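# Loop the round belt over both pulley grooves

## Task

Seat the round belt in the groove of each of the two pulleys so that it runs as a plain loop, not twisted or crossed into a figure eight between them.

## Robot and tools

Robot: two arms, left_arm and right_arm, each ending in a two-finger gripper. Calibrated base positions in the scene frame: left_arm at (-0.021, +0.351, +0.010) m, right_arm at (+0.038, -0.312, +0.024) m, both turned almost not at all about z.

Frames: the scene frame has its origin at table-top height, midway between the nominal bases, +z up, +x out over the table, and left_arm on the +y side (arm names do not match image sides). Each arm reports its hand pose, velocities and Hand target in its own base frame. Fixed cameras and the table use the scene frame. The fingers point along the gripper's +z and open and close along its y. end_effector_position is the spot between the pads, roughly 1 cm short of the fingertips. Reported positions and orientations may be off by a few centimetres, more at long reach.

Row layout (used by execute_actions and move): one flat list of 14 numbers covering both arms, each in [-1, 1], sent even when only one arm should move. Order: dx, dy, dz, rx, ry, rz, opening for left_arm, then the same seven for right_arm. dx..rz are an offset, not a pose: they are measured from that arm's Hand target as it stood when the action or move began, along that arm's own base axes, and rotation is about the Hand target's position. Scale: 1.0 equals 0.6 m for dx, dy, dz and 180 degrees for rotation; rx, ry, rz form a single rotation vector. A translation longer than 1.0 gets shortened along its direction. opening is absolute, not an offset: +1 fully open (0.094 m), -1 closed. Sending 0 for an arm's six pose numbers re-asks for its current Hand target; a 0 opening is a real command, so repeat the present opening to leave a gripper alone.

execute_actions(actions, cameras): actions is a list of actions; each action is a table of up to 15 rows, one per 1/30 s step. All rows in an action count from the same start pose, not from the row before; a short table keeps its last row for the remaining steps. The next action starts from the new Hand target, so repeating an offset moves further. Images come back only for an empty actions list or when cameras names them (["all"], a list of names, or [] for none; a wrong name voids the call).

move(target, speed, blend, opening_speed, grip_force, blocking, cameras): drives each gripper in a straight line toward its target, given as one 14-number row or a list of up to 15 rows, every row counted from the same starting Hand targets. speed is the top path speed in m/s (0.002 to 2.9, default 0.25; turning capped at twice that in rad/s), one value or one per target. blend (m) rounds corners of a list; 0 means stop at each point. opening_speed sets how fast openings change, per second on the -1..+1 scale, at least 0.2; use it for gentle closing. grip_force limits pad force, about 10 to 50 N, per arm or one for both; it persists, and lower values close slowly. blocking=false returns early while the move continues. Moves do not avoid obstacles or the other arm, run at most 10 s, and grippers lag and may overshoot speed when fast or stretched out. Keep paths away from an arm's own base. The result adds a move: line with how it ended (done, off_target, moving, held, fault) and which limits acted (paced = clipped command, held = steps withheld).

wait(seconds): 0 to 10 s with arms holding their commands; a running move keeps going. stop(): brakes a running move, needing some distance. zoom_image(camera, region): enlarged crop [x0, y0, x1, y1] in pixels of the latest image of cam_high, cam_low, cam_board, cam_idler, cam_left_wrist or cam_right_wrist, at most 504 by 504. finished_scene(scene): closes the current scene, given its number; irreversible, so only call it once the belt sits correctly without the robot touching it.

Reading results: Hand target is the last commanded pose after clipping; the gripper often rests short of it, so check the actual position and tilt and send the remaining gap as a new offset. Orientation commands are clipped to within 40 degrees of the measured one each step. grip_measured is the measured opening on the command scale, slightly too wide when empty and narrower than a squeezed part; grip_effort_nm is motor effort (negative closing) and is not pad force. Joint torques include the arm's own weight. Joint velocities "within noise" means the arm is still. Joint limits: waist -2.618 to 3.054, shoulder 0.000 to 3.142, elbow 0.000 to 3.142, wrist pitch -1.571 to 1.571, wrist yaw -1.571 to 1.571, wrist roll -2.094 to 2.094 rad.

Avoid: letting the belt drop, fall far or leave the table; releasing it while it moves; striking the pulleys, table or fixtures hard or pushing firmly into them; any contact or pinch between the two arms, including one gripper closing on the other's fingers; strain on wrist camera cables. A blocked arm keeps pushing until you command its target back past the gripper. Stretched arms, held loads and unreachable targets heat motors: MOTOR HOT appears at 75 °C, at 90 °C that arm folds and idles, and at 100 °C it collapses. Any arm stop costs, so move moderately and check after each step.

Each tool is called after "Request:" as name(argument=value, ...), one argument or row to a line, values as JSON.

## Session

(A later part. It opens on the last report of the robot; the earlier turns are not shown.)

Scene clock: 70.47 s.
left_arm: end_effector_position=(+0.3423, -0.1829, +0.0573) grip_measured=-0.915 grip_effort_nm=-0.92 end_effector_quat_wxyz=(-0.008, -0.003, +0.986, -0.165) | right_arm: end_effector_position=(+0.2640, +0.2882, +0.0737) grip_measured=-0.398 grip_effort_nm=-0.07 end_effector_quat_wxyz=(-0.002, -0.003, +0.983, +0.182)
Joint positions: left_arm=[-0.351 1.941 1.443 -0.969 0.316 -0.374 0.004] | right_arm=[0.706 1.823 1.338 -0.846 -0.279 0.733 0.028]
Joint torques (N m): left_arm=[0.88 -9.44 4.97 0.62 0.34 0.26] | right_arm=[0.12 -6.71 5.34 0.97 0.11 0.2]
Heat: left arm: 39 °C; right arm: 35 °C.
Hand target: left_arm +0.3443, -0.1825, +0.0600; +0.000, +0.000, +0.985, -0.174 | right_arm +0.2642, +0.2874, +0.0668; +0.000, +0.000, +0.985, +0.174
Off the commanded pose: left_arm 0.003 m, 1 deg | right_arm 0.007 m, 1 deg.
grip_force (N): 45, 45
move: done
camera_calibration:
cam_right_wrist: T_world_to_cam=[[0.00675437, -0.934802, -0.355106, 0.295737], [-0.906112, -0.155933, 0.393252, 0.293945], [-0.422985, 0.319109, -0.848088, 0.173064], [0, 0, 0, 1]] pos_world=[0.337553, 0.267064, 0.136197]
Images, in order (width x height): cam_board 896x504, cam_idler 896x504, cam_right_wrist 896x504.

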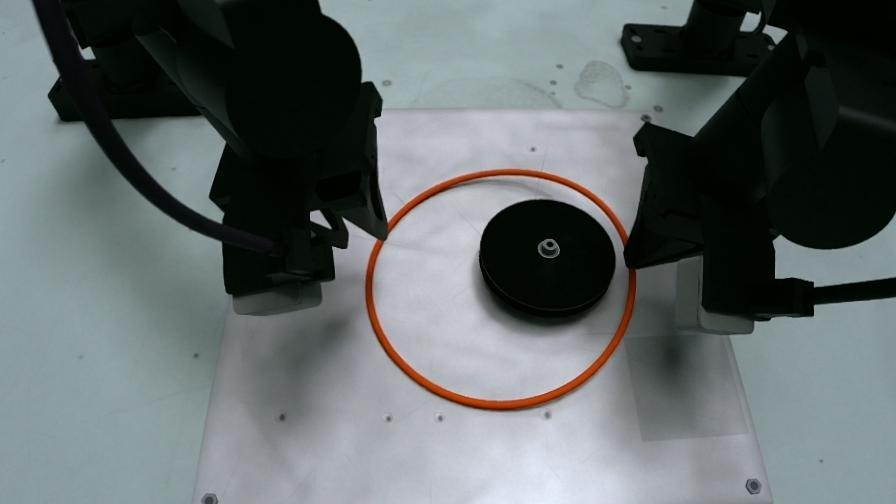

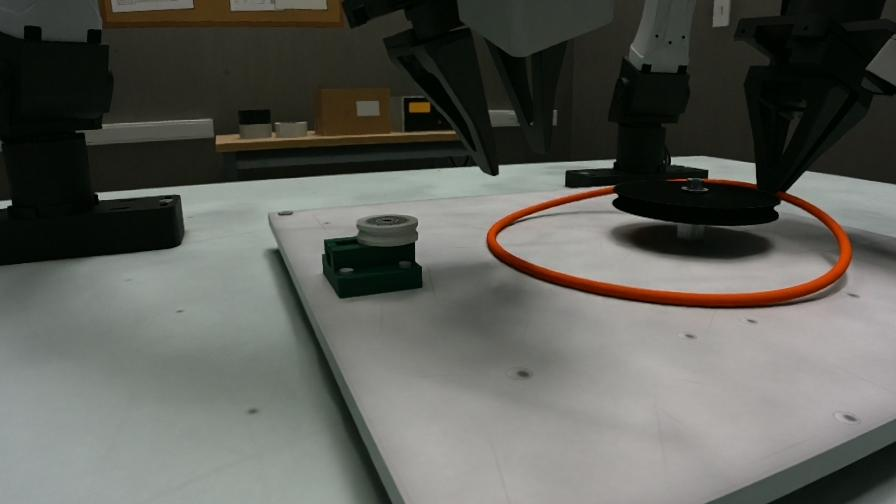

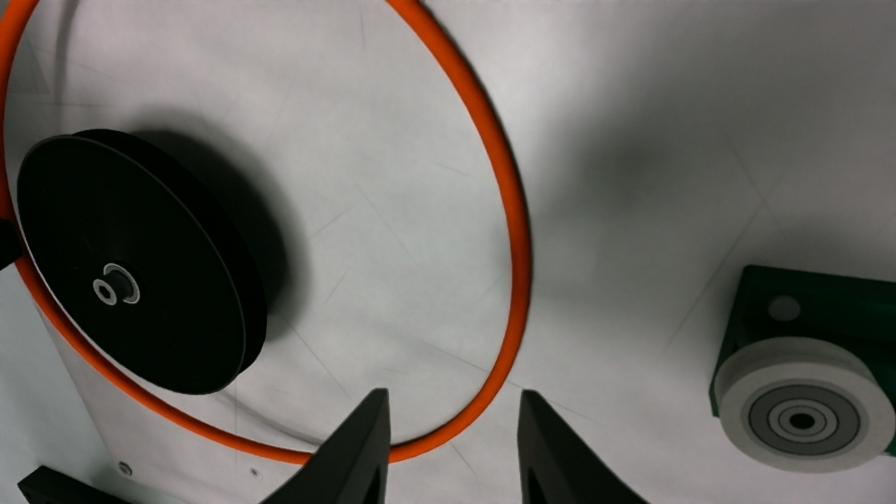

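Request:
move(
  target=[
    [0,0,0,0,0,0,-1,0.008,-0.003,-0.06,0,0,0,-0.5],
    [0,0,0,0,0,0,-1,0.008,-0.003,-0.091,0,0,0,-0.6],
  ],
  speed=0.06,
  blend=0.01,
  cameras=["cam_board","cam_idler","cam_right_wrist"],
)

Request:
zoom_image(
  camera="cam_idler",
  region=[420, 150, 580, 290],
)

Scene clock: 73.33 s.
left_arm: end_effector_position=(+0.3423, -0.1829, +0.0573) grip_measured=-0.915 grip_effort_nm=-0.92 end_effector_quat_wxyz=(-0.008, -0.003, +0.986, -0.165) | right_arm: end_effector_position=(+0.2681, +0.2910, +0.0236) grip_measured=-0.598 grip_effort_nm=-0.07 end_effector_quat_wxyz=(+0.002, -0.003, +0.983, +0.185)
Joint positions: left_arm=[-0.351 1.941 1.443 -0.969 0.316 -0.374 0.004] | right_arm=[0.705 1.896 1.222 -0.647 -0.278 0.733 0.019]
Joint torques (N m): left_arm=[0.9 -9.46 4.97 0.62 0.34 0.26] | right_arm=[-0.75 -6.17 4.72 1.01 0.04 0.01]
Heat: left arm: 40 °C; right arm: 35 °C.
Hand target: left_arm +0.3443, -0.1825, +0.0600; +0.000, +0.000, +0.985, -0.174 | right_arm +0.2691, +0.2856, +0.0122; +0.000, +0.000, +0.985, +0.174
Off the commanded pose: left_arm 0.003 m, 1 deg | right_arm 0.013 m, 1 deg.
grip_force (N): 45, 45
move: off_target (right_arm); blend cut to 0.0093 m at target 1; target 2's new opening was sent with right_arm's hand 0.013 m and 1 deg from that target
camera_calibration:
cam_right_wrist: T_world_to_cam=[[0.0082426, -0.932765, -0.360391, 0.279736], [-0.909081, -0.157117, 0.385858, 0.319134], [-0.416538, 0.324444, -0.849254, 0.128269], [0, 0, 0, 1]] pos_world=[0.341241, 0.269453, 0.086607]
Images, in order (width x height): cam_board 896x504, cam_idler 896x504, cam_right_wrist 896x504.

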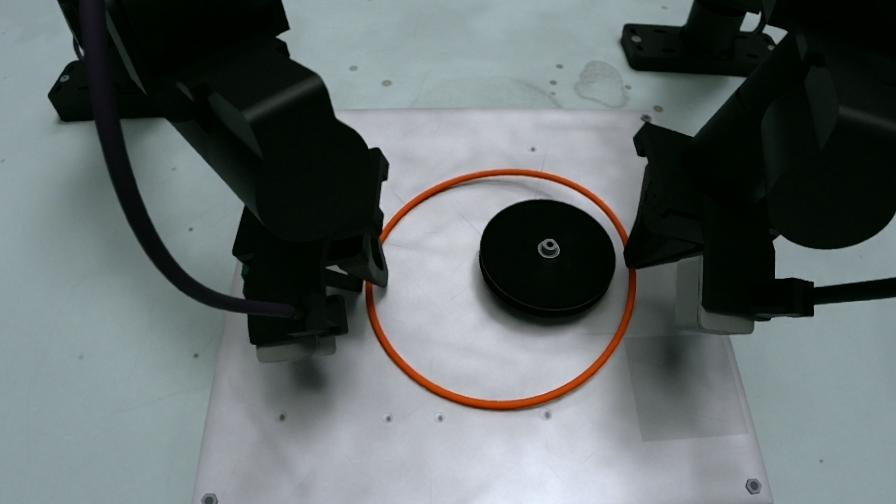

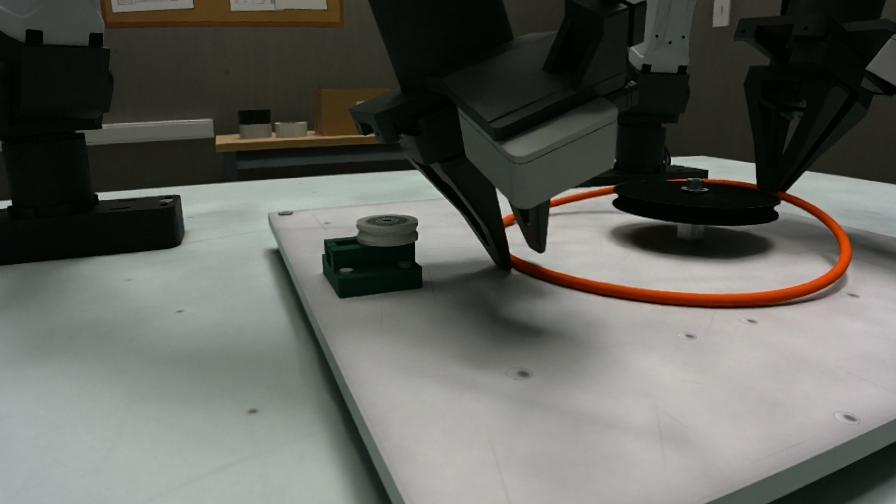

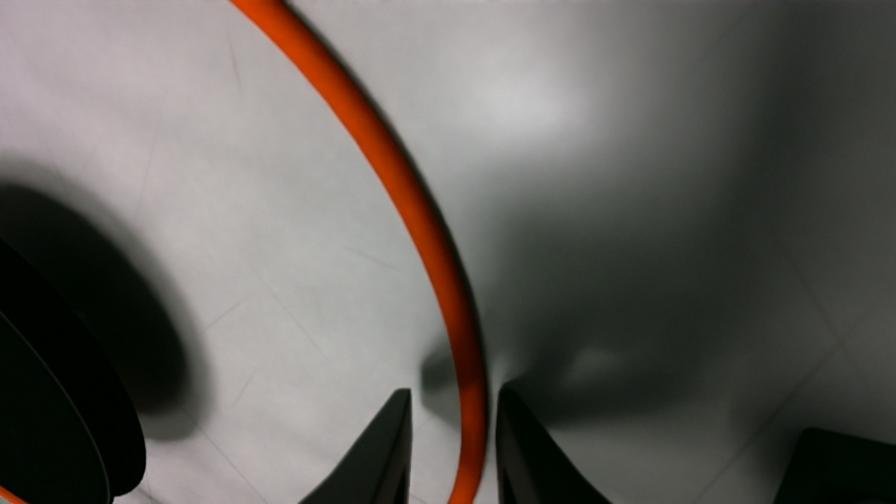

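Scaled by 3.150 from the camera's 896x504 image, which has a finer 1280x720 frame.

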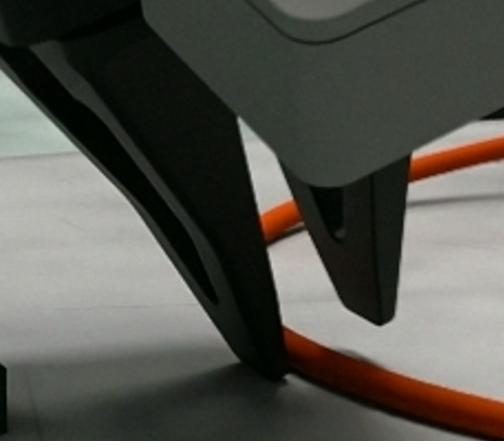

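Request:
move(
  target=[
    [0,0,0,0,0,0,-1,0,0,0.012,-0.111,0,0,-0.6],
    [0,0,0,0,0,0,-1,0,0,-0.006,-0.111,0,0,-0.6],
  ],
  speed=0.06,
  cameras=["cam_idler","cam_right_wrist"],
)

Request:
zoom_image(
  camera="cam_idler",
  region=[420, 150, 580, 290],
)

Scene clock: 77.83 s.
left_arm: end_effector_position=(+0.3423, -0.1829, +0.0573) grip_measured=-0.915 grip_effort_nm=-0.92 end_effector_quat_wxyz=(-0.008, -0.003, +0.986, -0.165) | right_arm: end_effector_position=(+0.2671, +0.2843, +0.0199) grip_measured=-0.599 grip_effort_nm=-0.06 end_effector_quat_wxyz=(-0.003, -0.002, +1.000, +0.010)
Joint positions: left_arm=[-0.351 1.941 1.443 -0.969 0.316 -0.374 0.004] | right_arm=[0.809 2.074 1.525 -1.011 -0.018 0.805 0.019]
Joint velocities: left_arm=[-0.007 0.007 -0.027 -0.168 -0.037 -0.022 0.001] | right_arm=[within noise]
Joint torques (N m): left_arm=[0.88 -9.44 4.97 0.62 0.34 0.26] | right_arm=[0.36 -6.54 5.85 0.57 0.29 0.21]
Heat: left arm: 41 °C; right arm: 36 °C.
Hand target: left_arm +0.3443, -0.1825, +0.0600; +0.000, +0.000, +0.985, -0.174 | right_arm +0.2691, +0.2855, +0.0087; +0.000, +0.000, +1.000, +0.000
Off the commanded pose: left_arm 0.003 m, 1 deg | right_arm 0.012 m, 1 deg.
grip_force (N): 45, 45
move: off_target (right_arm)
camera_calibration:
cam_right_wrist: T_world_to_cam=[[0.00404309, -0.999851, -0.0167705, 0.285428], [-0.905323, -0.0107824, 0.424586, 0.275171], [-0.424704, 0.0134661, -0.905232, 0.21849], [0, 0, 0, 1]] pos_world=[0.340759, 0.28541, 0.0857365]
Images, in order (width x height): cam_idler 896x504, cam_right_wrist 896x504.

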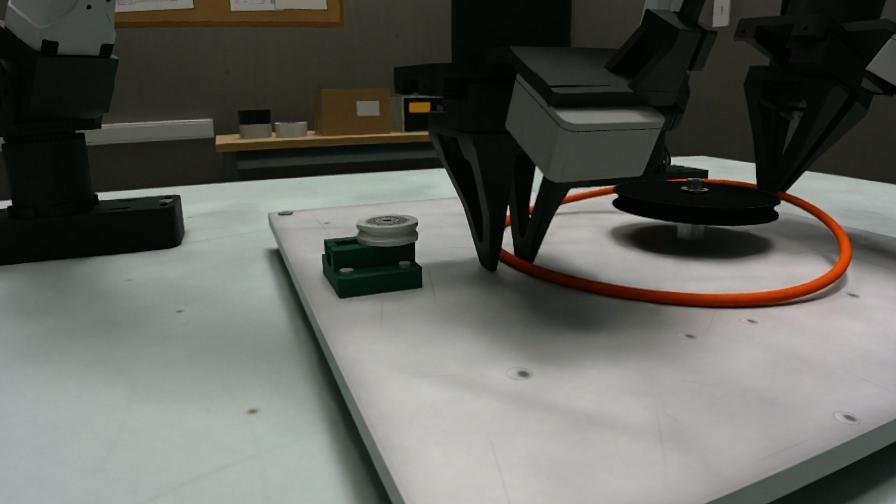

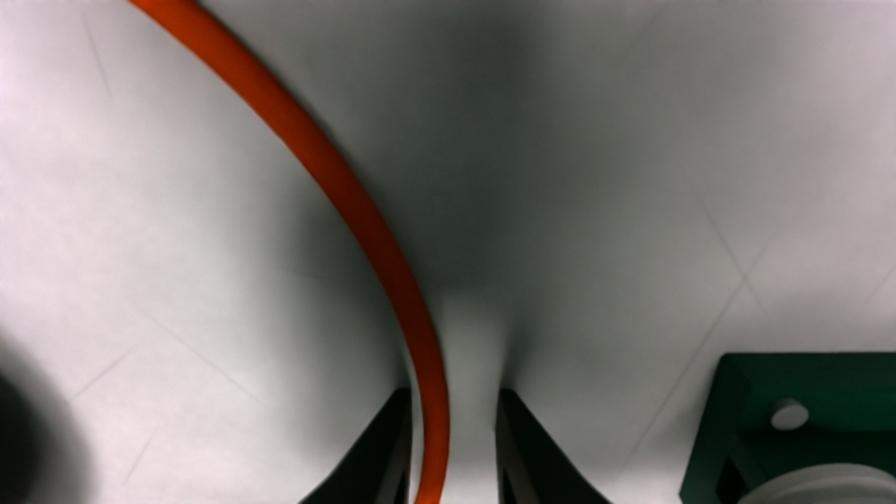

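Scaled by 3.150 from the camera's 896x504 image, which has a finer 1280x720 frame.

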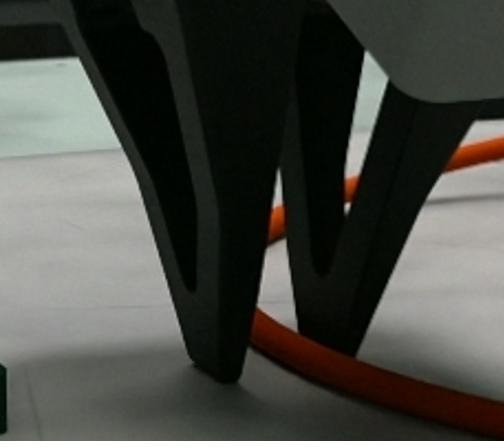

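Request:
move(
  target=[
    [0,0,0,0,0,0,-1,0,0.005,-0.004,0,0,0,-0.6],
    [0,0,0,0,0,0,-1,0,0.005,-0.004,0,0,0,-1],
  ],
  speed=0.04,
  cameras=["cam_board","cam_right_wrist"],
)

Request:
wait(
  seconds=1,
  cameras=["cam_right_wrist"],
)

Scene clock: 79.97 s.
left_arm: end_effector_position=(+0.3424, -0.1829, +0.0574) grip_measured=-0.915 grip_effort_nm=-0.92 end_effector_quat_wxyz=(-0.007, -0.003, +0.986, -0.165) | right_arm: end_effector_position=(+0.2667, +0.2849, +0.0193) grip_measured=-0.907 grip_effort_nm=-0.90 end_effector_quat_wxyz=(-0.001, -0.001, +1.000, +0.007)
Joint positions: left_arm=[-0.351 1.941 1.443 -0.969 0.316 -0.374 0.004] | right_arm=[0.813 2.076 1.525 -1.01 -0.011 0.811 0.004]
Joint torques (N m): left_arm=[0.88 -9.46 4.97 0.62 0.34 0.26] | right_arm=[0.32 -5.94 6.27 0.57 0.19 0.24]
Heat: left arm: 41 °C; right arm: 36 °C.
Hand target: left_arm +0.3442, -0.1825, +0.0600; +0.000, +0.000, +0.985, -0.174 | right_arm +0.2691, +0.2886, +0.0062; +0.000, +0.000, +1.000, +0.000
Off the commanded pose: left_arm 0.003 m, 1 deg | right_arm 0.014 m, 1 deg.
grip_force (N): 45, 45
move: off_target (right_arm); target 2's new opening was sent with right_arm's hand 0.014 m and 1 deg from that target
camera_calibration:
cam_right_wrist: T_world_to_cam=[[0.00366673, -0.999928, -0.0114339, 0.286028], [-0.90742, -0.00813177, 0.420145, 0.274961], [-0.420208, 0.00883483, -0.907385, 0.217977], [0, 0, 0, 1]] pos_world=[0.340052, 0.286317, 0.0855363]
Images, in order (width x height): cam_board 896x504, cam_right_wrist 896x504.

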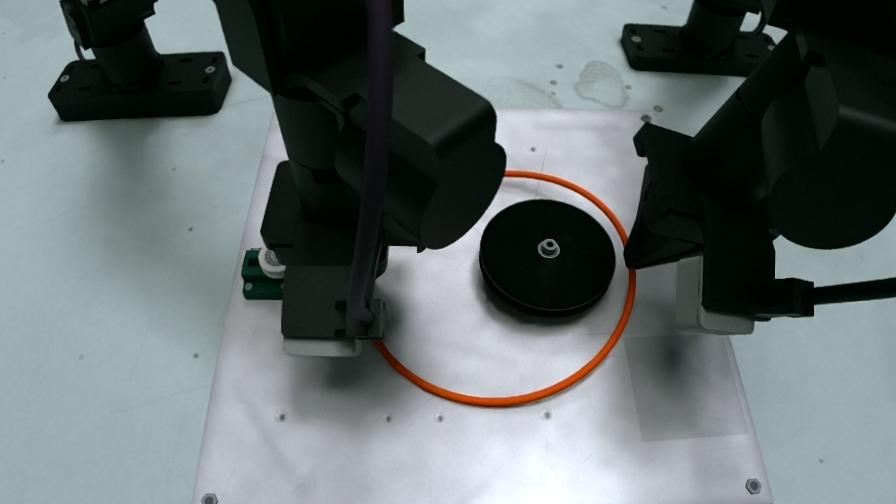

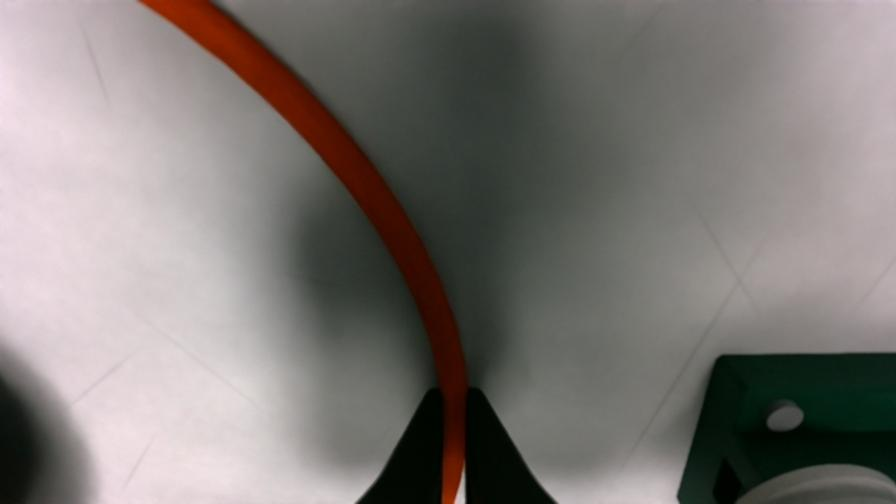

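Scene clock: 80.97 s.
left_arm: end_effector_position=(+0.3424, -0.1829, +0.0574) grip_measured=-0.915 grip_effort_nm=-0.92 end_effector_quat_wxyz=(-0.007, -0.003, +0.986, -0.165) | right_arm: end_effector_position=(+0.2667, +0.2849, +0.0193) grip_measured=-0.907 grip_effort_nm=-0.92 end_effector_quat_wxyz=(-0.001, -0.001, +1.000, +0.007)
Joint positions: left_arm=[-0.351 1.941 1.443 -0.969 0.316 -0.374 0.004] | right_arm=[0.813 2.076 1.525 -1.01 -0.011 0.811 0.004]
Joint torques (N m): left_arm=[0.88 -9.44 4.97 0.62 0.34 0.26] | right_arm=[0.31 -6.11 6.28 0.6 0.16 0.2]
Heat: left arm: 41 °C; right arm: 35 °C.
Hand target: left_arm +0.3442, -0.1825, +0.0600; +0.000, +0.000, +0.985, -0.174 | right_arm +0.2691, +0.2886, +0.0062; +0.000, +0.000, +1.000, +0.000
Tool commands: left_gripper/opening=-1.0 right_gripper/opening=-1.0
Off the commanded pose: left_arm 0.003 m, 1 deg | right_arm 0.014 m, 1 deg.
grip_force (N): 45, 45
wait: 1.00 s; at rest by 0.17 s
camera_calibration:
cam_right_wrist: T_world_to_cam=[[0.00366673, -0.999928, -0.0114339, 0.286028], [-0.90742, -0.00813177, 0.420145, 0.274961], [-0.420208, 0.00883483, -0.907385, 0.217977], [0, 0, 0, 1]] pos_world=[0.340052, 0.286317, 0.0855363]
Images, in order (width x height): cam_right_wrist 896x504.

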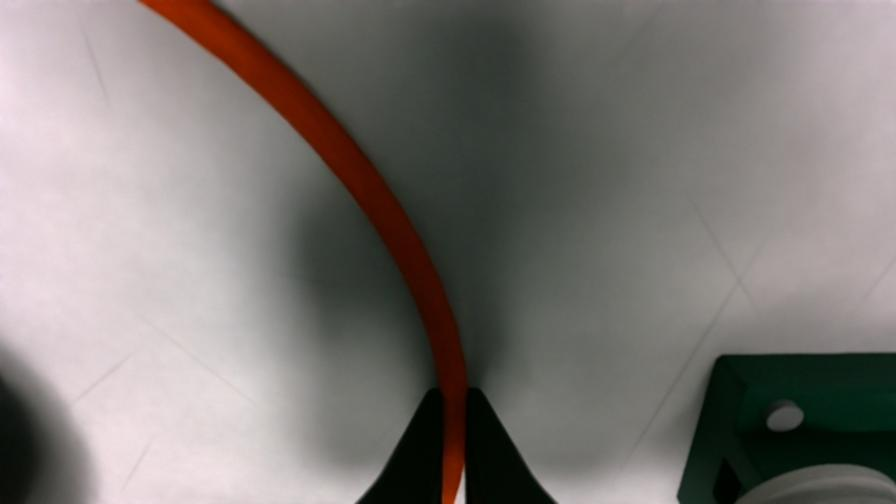

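Request:
move(
  target=[
    [0,0,-0.004,0,0,0,-1,0,-0.03,0.125,0,0,0,-1],
    [0,0,-0.004,0,0,0,-1,-0.002,-0.10,0.135,0,0,0,-1],
  ],
  speed=0.06,
  blend=0.02,
  cameras=["all"],
)

Scene clock: 84.53 s.
left_arm: end_effector_position=(+0.3434, -0.1852, +0.0565) grip_measured=-0.915 grip_effort_nm=-0.92 end_effector_quat_wxyz=(-0.005, -0.002, +0.985, -0.172) | right_arm: end_effector_position=(+0.2693, +0.2357, +0.0804) grip_measured=-0.908 grip_effort_nm=-0.92 end_effector_quat_wxyz=(-0.006, +0.000, +1.000, +0.002)
Joint positions: left_arm=[-0.351 1.941 1.436 -0.952 0.327 -0.374 0.004] | right_arm=[0.714 1.916 1.543 -1.203 -0.011 0.713 0.004]
Joint torques (N m): left_arm=[0.88 -9.26 4.97 0.56 0.23 0.26] | right_arm=[-0.95 -10.5 4.74 0.18 0.18 0]
Heat: left arm: 41 °C; right arm: 36 °C.
Hand target: left_arm +0.3442, -0.1825, +0.0576; +0.000, +0.000, +0.985, -0.174 | right_arm +0.2680, +0.2286, +0.0872; +0.000, +0.000, +1.000, +0.000
Off the commanded pose: left_arm 0.003 m, 1 deg | right_arm 0.010 m, 1 deg.
grip_force (N): 45, 45
move: done
camera_calibration:
cam_left_wrist: T_world_to_cam=[[0.00470523, -0.941862, 0.335966, -0.196189], [-0.90935, 0.135736, 0.393265, 0.356171], [-0.416004, -0.307361, -0.855844, 0.2207], [0, 0, 0, 1]] pos_world=[0.416619, -0.165294, 0.114728]
cam_right_wrist: T_world_to_cam=[[0.0015922, -0.999997, -0.00160119, 0.237315], [-0.903119, -0.00212547, 0.429385, 0.247997], [-0.429387, 0.000762397, -0.90312, 0.278946], [0, 0, 0, 1]] pos_world=[0.343368, 0.237629, 0.145815]

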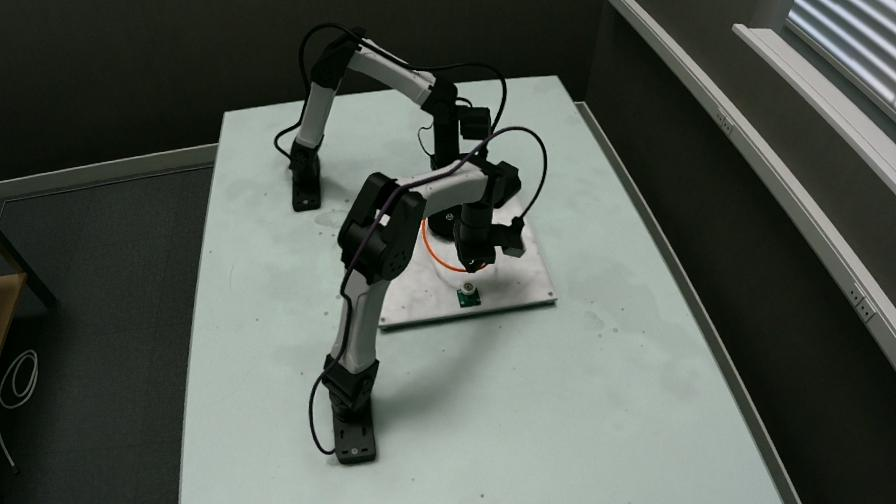

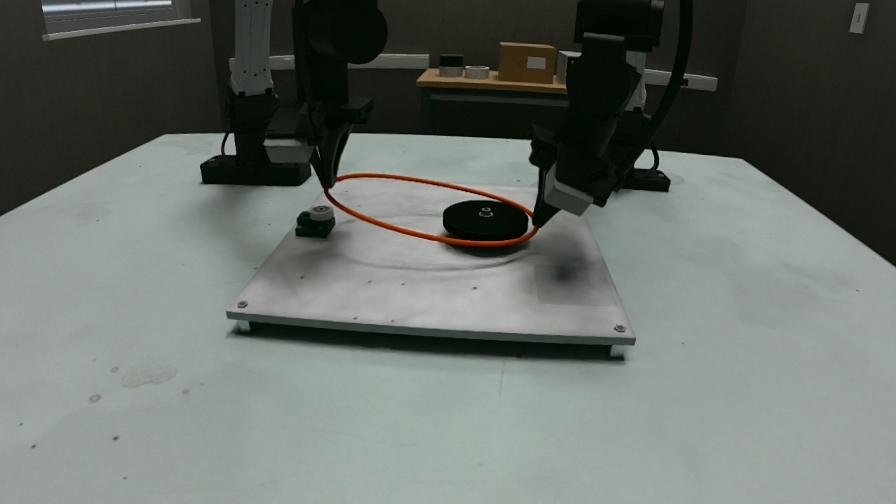

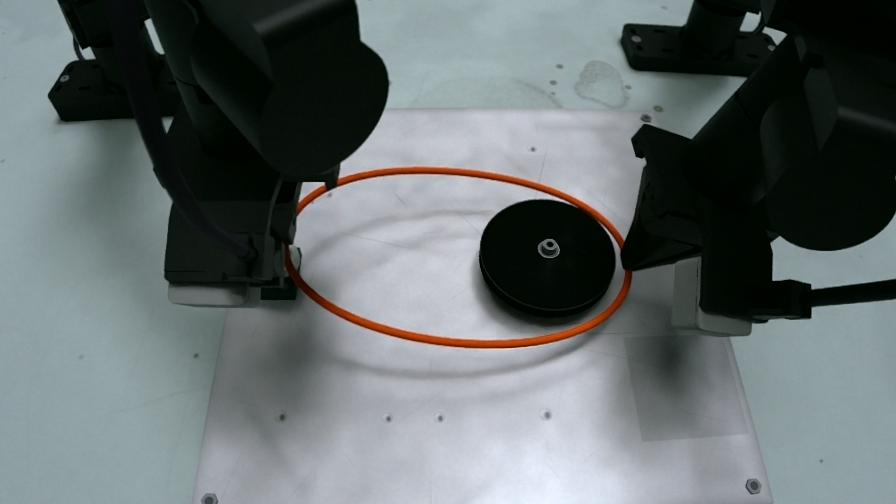

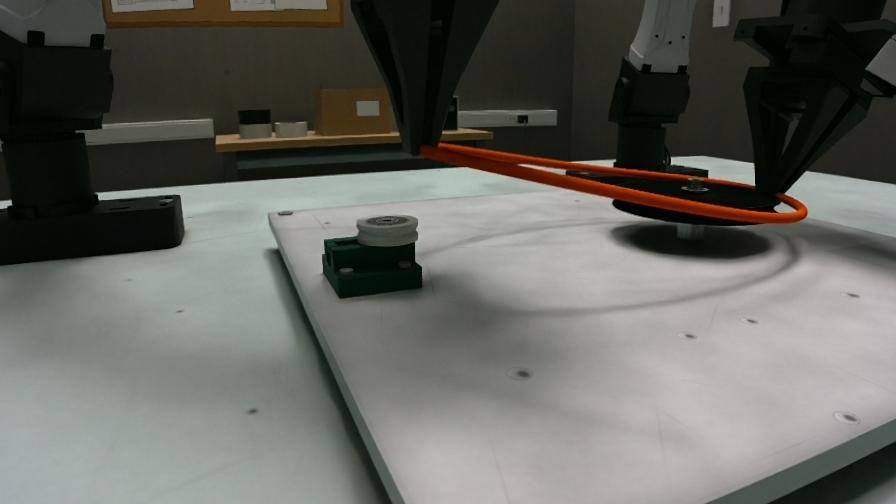

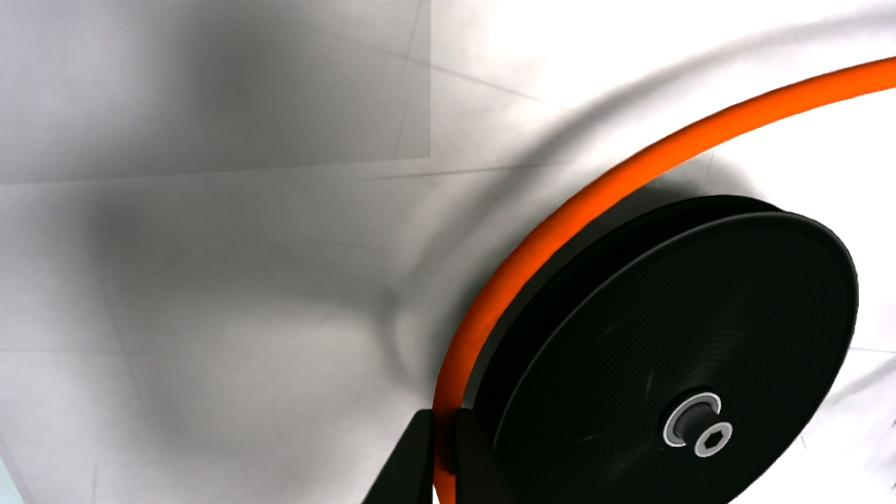

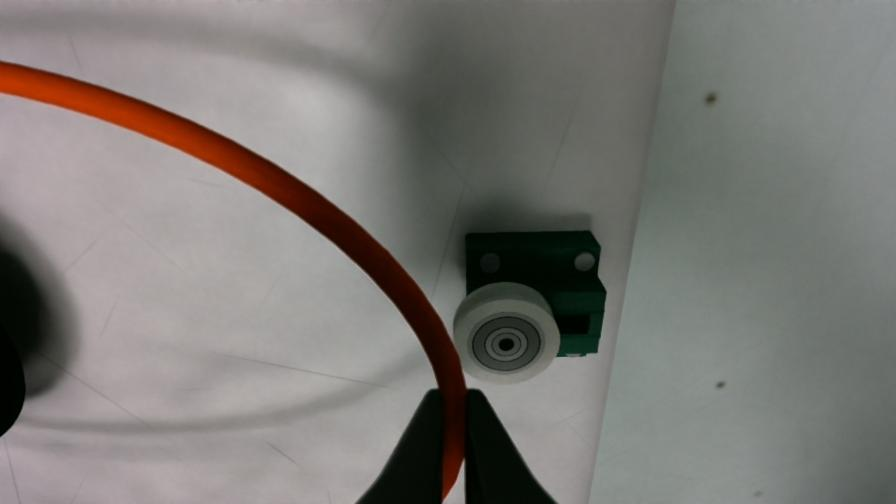

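Request:
move(
  target=[0,0,0,0,0,0,-1,-0.01,-0.073,-0.02,0,0,0,-1],
  speed=0.05,
  cameras=["cam_board","cam_idler","cam_left_wrist","cam_right_wrist"],
)

Scene clock: 86.57 s.
left_arm: end_effector_position=(+0.3442, -0.1884, +0.0577) grip_measured=-0.915 grip_effort_nm=-0.92 end_effector_quat_wxyz=(-0.004, +0.000, +0.983, -0.181) | right_arm: end_effector_position=(+0.2648, +0.2019, +0.0710) grip_measured=-0.908 grip_effort_nm=-0.92 end_effector_quat_wxyz=(-0.001, -0.006, +1.000, +0.020)
Joint positions: left_arm=[-0.351 1.941 1.436 -0.944 0.344 -0.373 0.004] | right_arm=[0.634 1.803 1.357 -1.104 -0.034 0.622 0.004]
Joint torques (N m): left_arm=[0.88 -9.26 4.98 0.5 0.06 0.24] | right_arm=[-1.92 -9.65 4.49 0.04 0.41 0.04]
Motor temperatures (°C): left_arm=[27 42 32 32 25 25 28] | right_arm=[26 37 33 30 24 27 26]
Heat: left arm: 42 °C; right arm: 37 °C.
Hand target: left_arm +0.3442, -0.1825, +0.0576; +0.000, +0.000, +0.985, -0.174 | right_arm +0.2619, +0.1848, +0.0752; +0.000, +0.000, +1.000, +0.000
Off the commanded pose: left_arm 0.006 m, 1 deg | right_arm 0.018 m, 2 deg.
grip_force (N): 45, 45
move: off_target (right_arm)
camera_calibration:
cam_left_wrist: T_world_to_cam=[[0.0010089, -0.935473, 0.353396, -0.198129], [-0.909939, 0.145709, 0.388304, 0.359217], [-0.414741, -0.32196, -0.851077, 0.217619], [0, 0, 0, 1]] pos_world=[0.417321, -0.167621, 0.115742]
cam_right_wrist: T_world_to_cam=[[0.0133998, -0.999227, -0.0369601, 0.202771], [-0.906724, -0.0277246, 0.420813, 0.254586], [-0.421512, 0.0278738, -0.906394, 0.261254], [0, 0, 0, 1]] pos_world=[0.338244, 0.20239, 0.137161]
Images, in order (width x height): cam_board 896x504, cam_idler 896x504, cam_left_wrist 896x504, cam_right_wrist 896x504.

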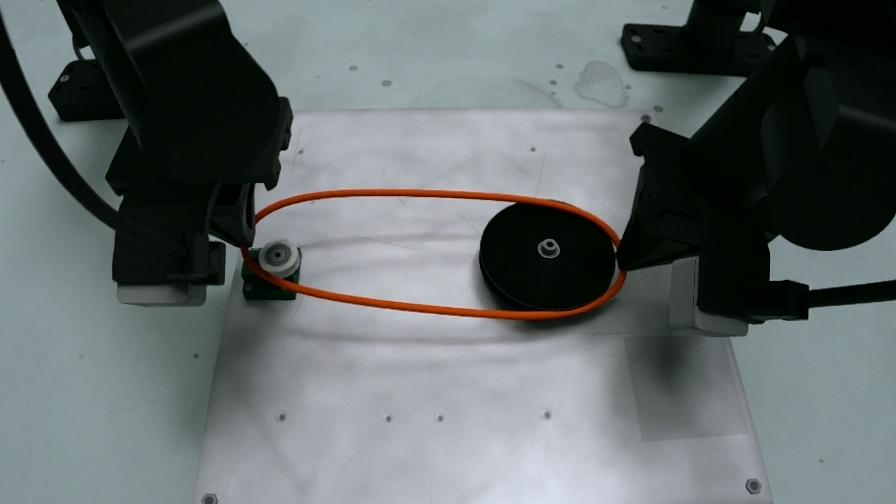

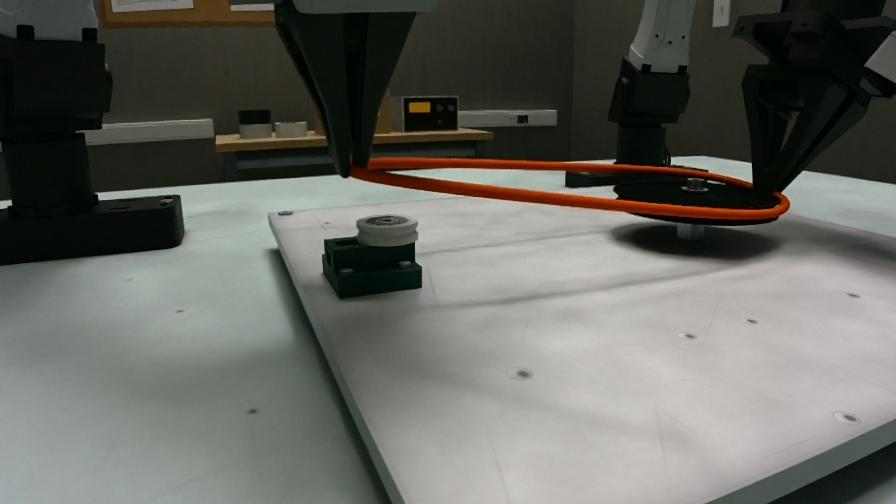

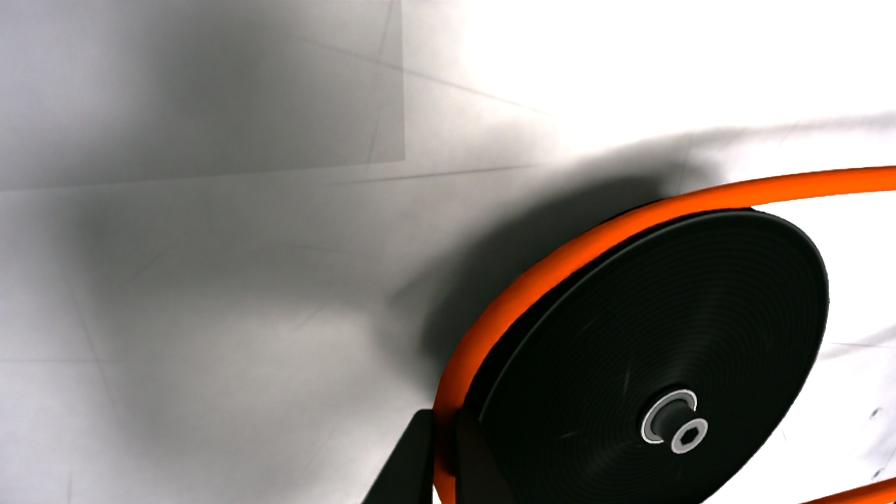

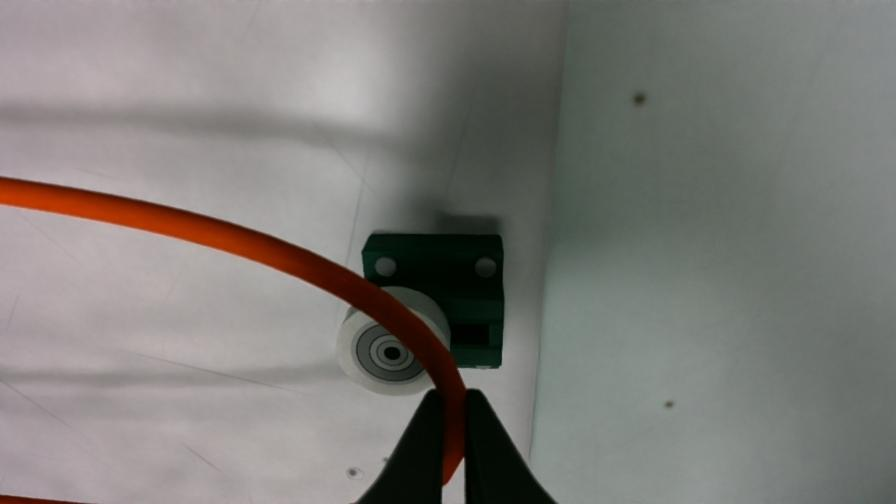

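Request:
move(
  target=[0,0.004,0,0,0,0,-1,-0.004,-0.022,0.0,0.139,0,0,-1],
  speed=0.05,
  cameras=["cam_board","cam_idler","cam_left_wrist","cam_right_wrist"],
)

Request:
zoom_image(
  camera="cam_idler",
  region=[290, 110, 450, 300],
)

Scene clock: 92.73 s.
left_arm: end_effector_position=(+0.3478, -0.1898, +0.0583) grip_measured=-0.915 grip_effort_nm=-0.92 end_effector_quat_wxyz=(+0.004, +0.005, +0.983, -0.185) | right_arm: end_effector_position=(+0.2622, +0.1921, +0.0779) grip_measured=-0.908 grip_effort_nm=-0.92 end_effector_quat_wxyz=(-0.003, -0.015, +0.969, +0.247)
Joint positions: left_arm=[-0.35 1.941 1.436 -0.928 0.346 -0.364 0.004] | right_arm=[0.39 1.612 1.075 -0.843 -0.465 0.404 0.004]
Joint torques (N m): left_arm=[1.39 -9.47 4.74 0.35 0.05 0.21] | right_arm=[-2.76 -7.95 4.72 0.35 0.44 0.01]
Heat: left arm: 42 °C; right arm: 37 °C.
Hand target: left_arm +0.3442, -0.1801, +0.0576; +0.000, +0.000, +0.985, -0.174 | right_arm +0.2595, +0.1716, +0.0752; +0.000, +0.000, +0.976, +0.217
Off the commanded pose: left_arm 0.010 m, 1 deg | right_arm 0.021 m, 4 deg.
grip_force (N): 45, 45
move: off_target (right_arm)
camera_calibration:
cam_left_wrist: T_world_to_cam=[[-0.0120656, -0.93285, 0.360063, -0.194899], [-0.91546, 0.155154, 0.371296, 0.367148], [-0.402229, -0.325143, -0.855859, 0.21451], [0, 0, 0, 1]] pos_world=[0.42004, -0.16903, 0.117445]
cam_right_wrist: T_world_to_cam=[[0.0286398, -0.878618, -0.476665, 0.20046], [-0.901689, -0.228528, 0.36706, 0.290529], [-0.431436, 0.419291, -0.798785, 0.185701], [0, 0, 0, 1]] pos_world=[0.336344, 0.164659, 0.137246]
Images, in order (width x height): cam_board 896x504, cam_idler 896x504, cam_left_wrist 896x504, cam_right_wrist 896x504.

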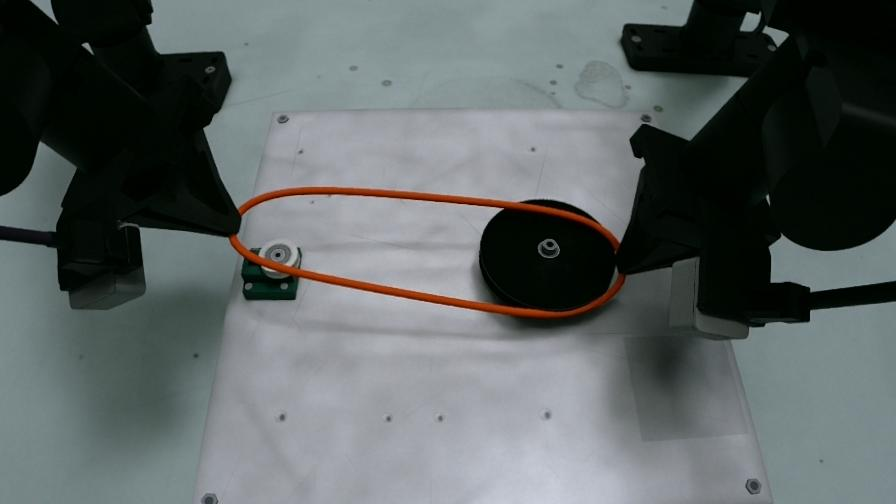

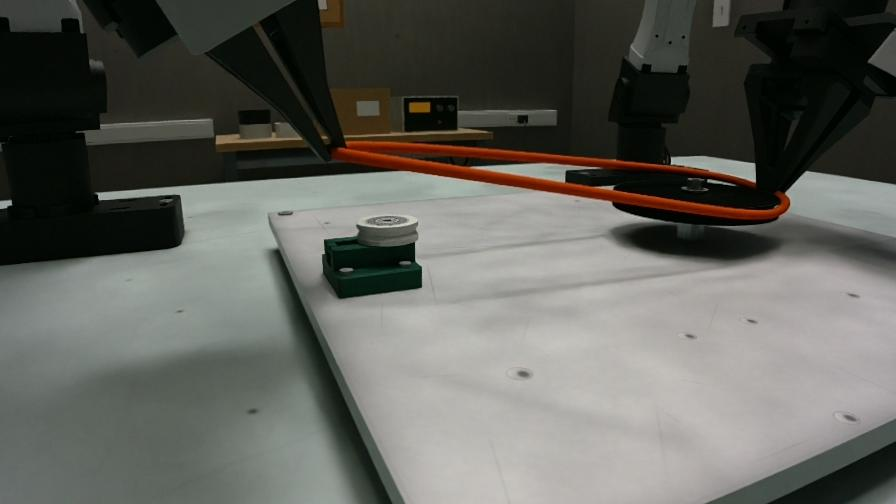

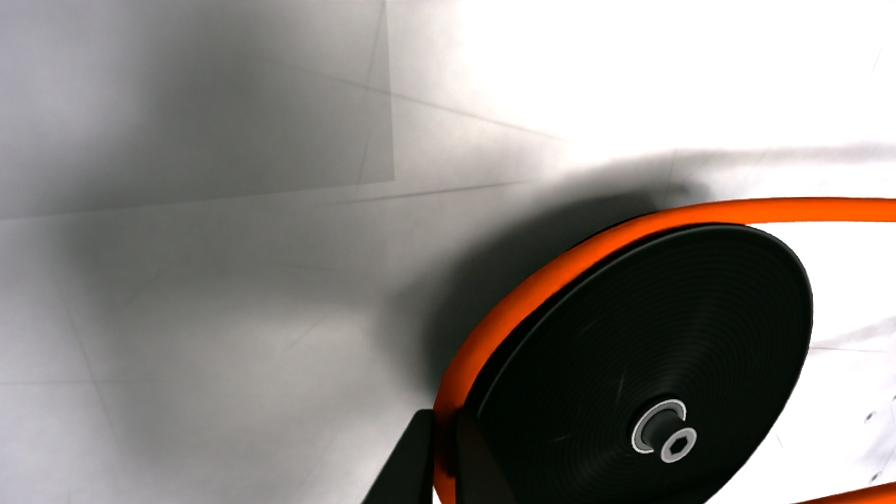

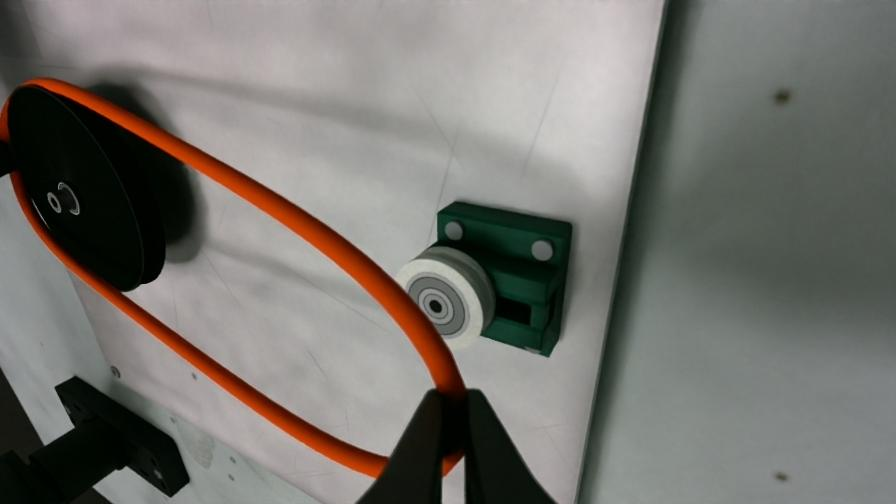

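Scaled by 2.653 from the camera's 896x504 image, which has a finer 1280x720 frame.

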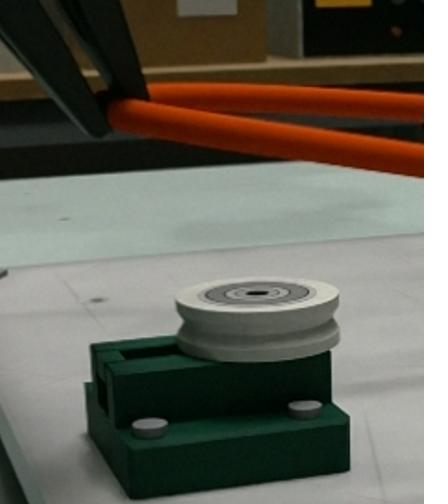

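Request:
move(
  target=[0,0,0,0,0,0,-1,0,0,-0.05,0,0,0,-1],
  speed=0.05,
  cameras=["cam_board","cam_idler","cam_right_wrist"],
)

Request:
zoom_image(
  camera="cam_idler",
  region=[290, 150, 450, 300],
)

Scene clock: 95.37 s.
left_arm: end_effector_position=(+0.3478, -0.1898, +0.0583) grip_measured=-0.915 grip_effort_nm=-0.92 end_effector_quat_wxyz=(+0.004, +0.005, +0.983, -0.185) | right_arm: end_effector_position=(+0.2623, +0.1914, +0.0594) grip_measured=-0.908 grip_effort_nm=-0.92 end_effector_quat_wxyz=(+0.010, -0.018, +0.967, +0.253)
Joint positions: left_arm=[-0.35 1.941 1.436 -0.928 0.346 -0.364 0.004] | right_arm=[0.387 1.612 0.991 -0.729 -0.467 0.403 0.004]
Joint torques (N m): left_arm=[1.39 -9.46 4.75 0.36 0.05 0.22] | right_arm=[-2.35 -4.86 4.53 0.5 0.37 -0.05]
Heat: left arm: 42 °C; right arm: 38 °C.
Hand target: left_arm +0.3442, -0.1801, +0.0576; +0.000, +0.000, +0.985, -0.174 | right_arm +0.2595, +0.1716, +0.0452; +0.000, +0.000, +0.976, +0.217
Off the commanded pose: left_arm 0.010 m, 1 deg | right_arm 0.025 m, 5 deg.
grip_force (N): 45, 45
move: off_target (right_arm)
camera_calibration:
cam_right_wrist: T_world_to_cam=[[0.0400674, -0.872578, -0.486828, 0.187365], [-0.911819, -0.231184, 0.339323, 0.302003], [-0.408633, 0.430303, -0.804896, 0.163548], [0, 0, 0, 1]] pos_world=[0.334696, 0.162934, 0.120377]
Images, in order (width x height): cam_board 896x504, cam_idler 896x504, cam_right_wrist 896x504.

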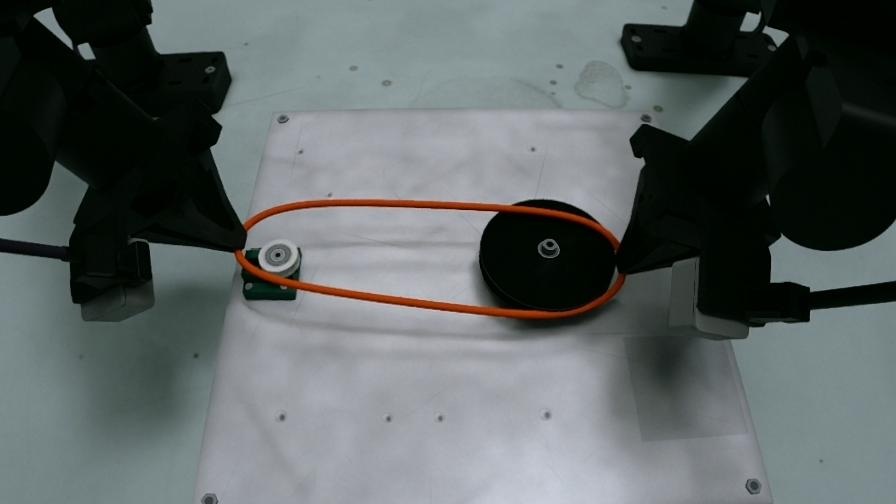

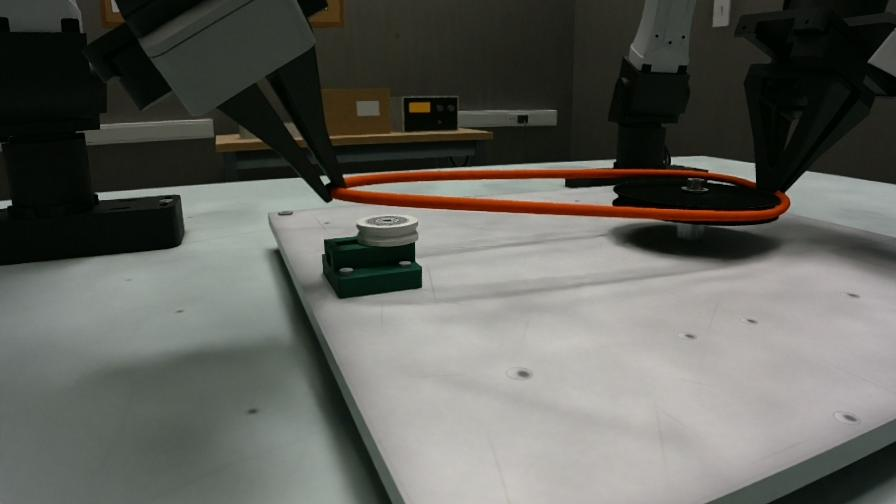

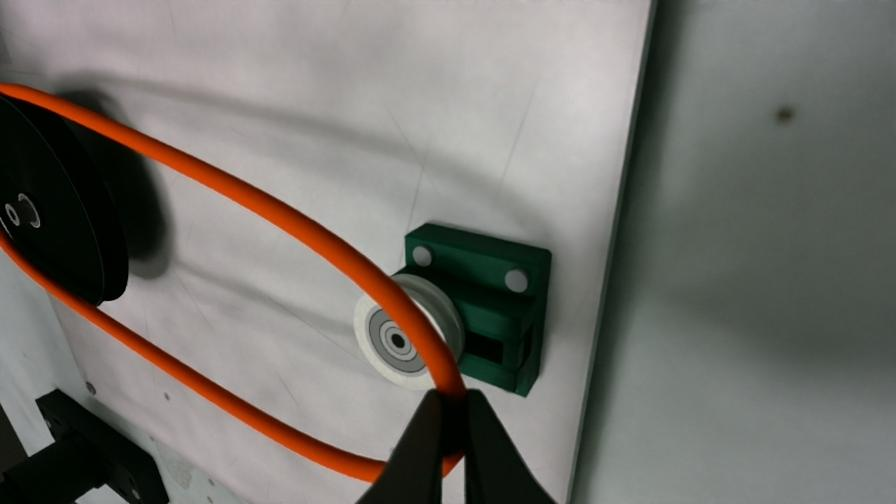

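Scaled by 3.150 from the camera's 896x504 image, which has a finer 1280x720 frame.

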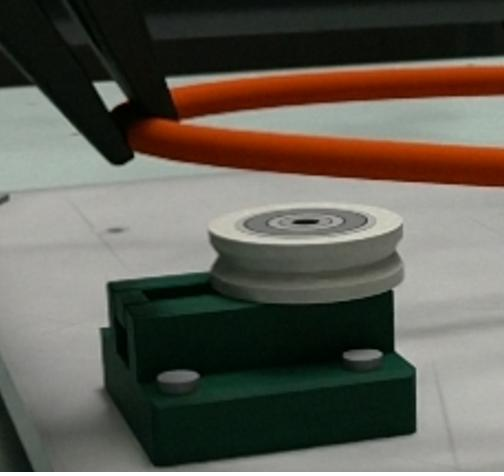

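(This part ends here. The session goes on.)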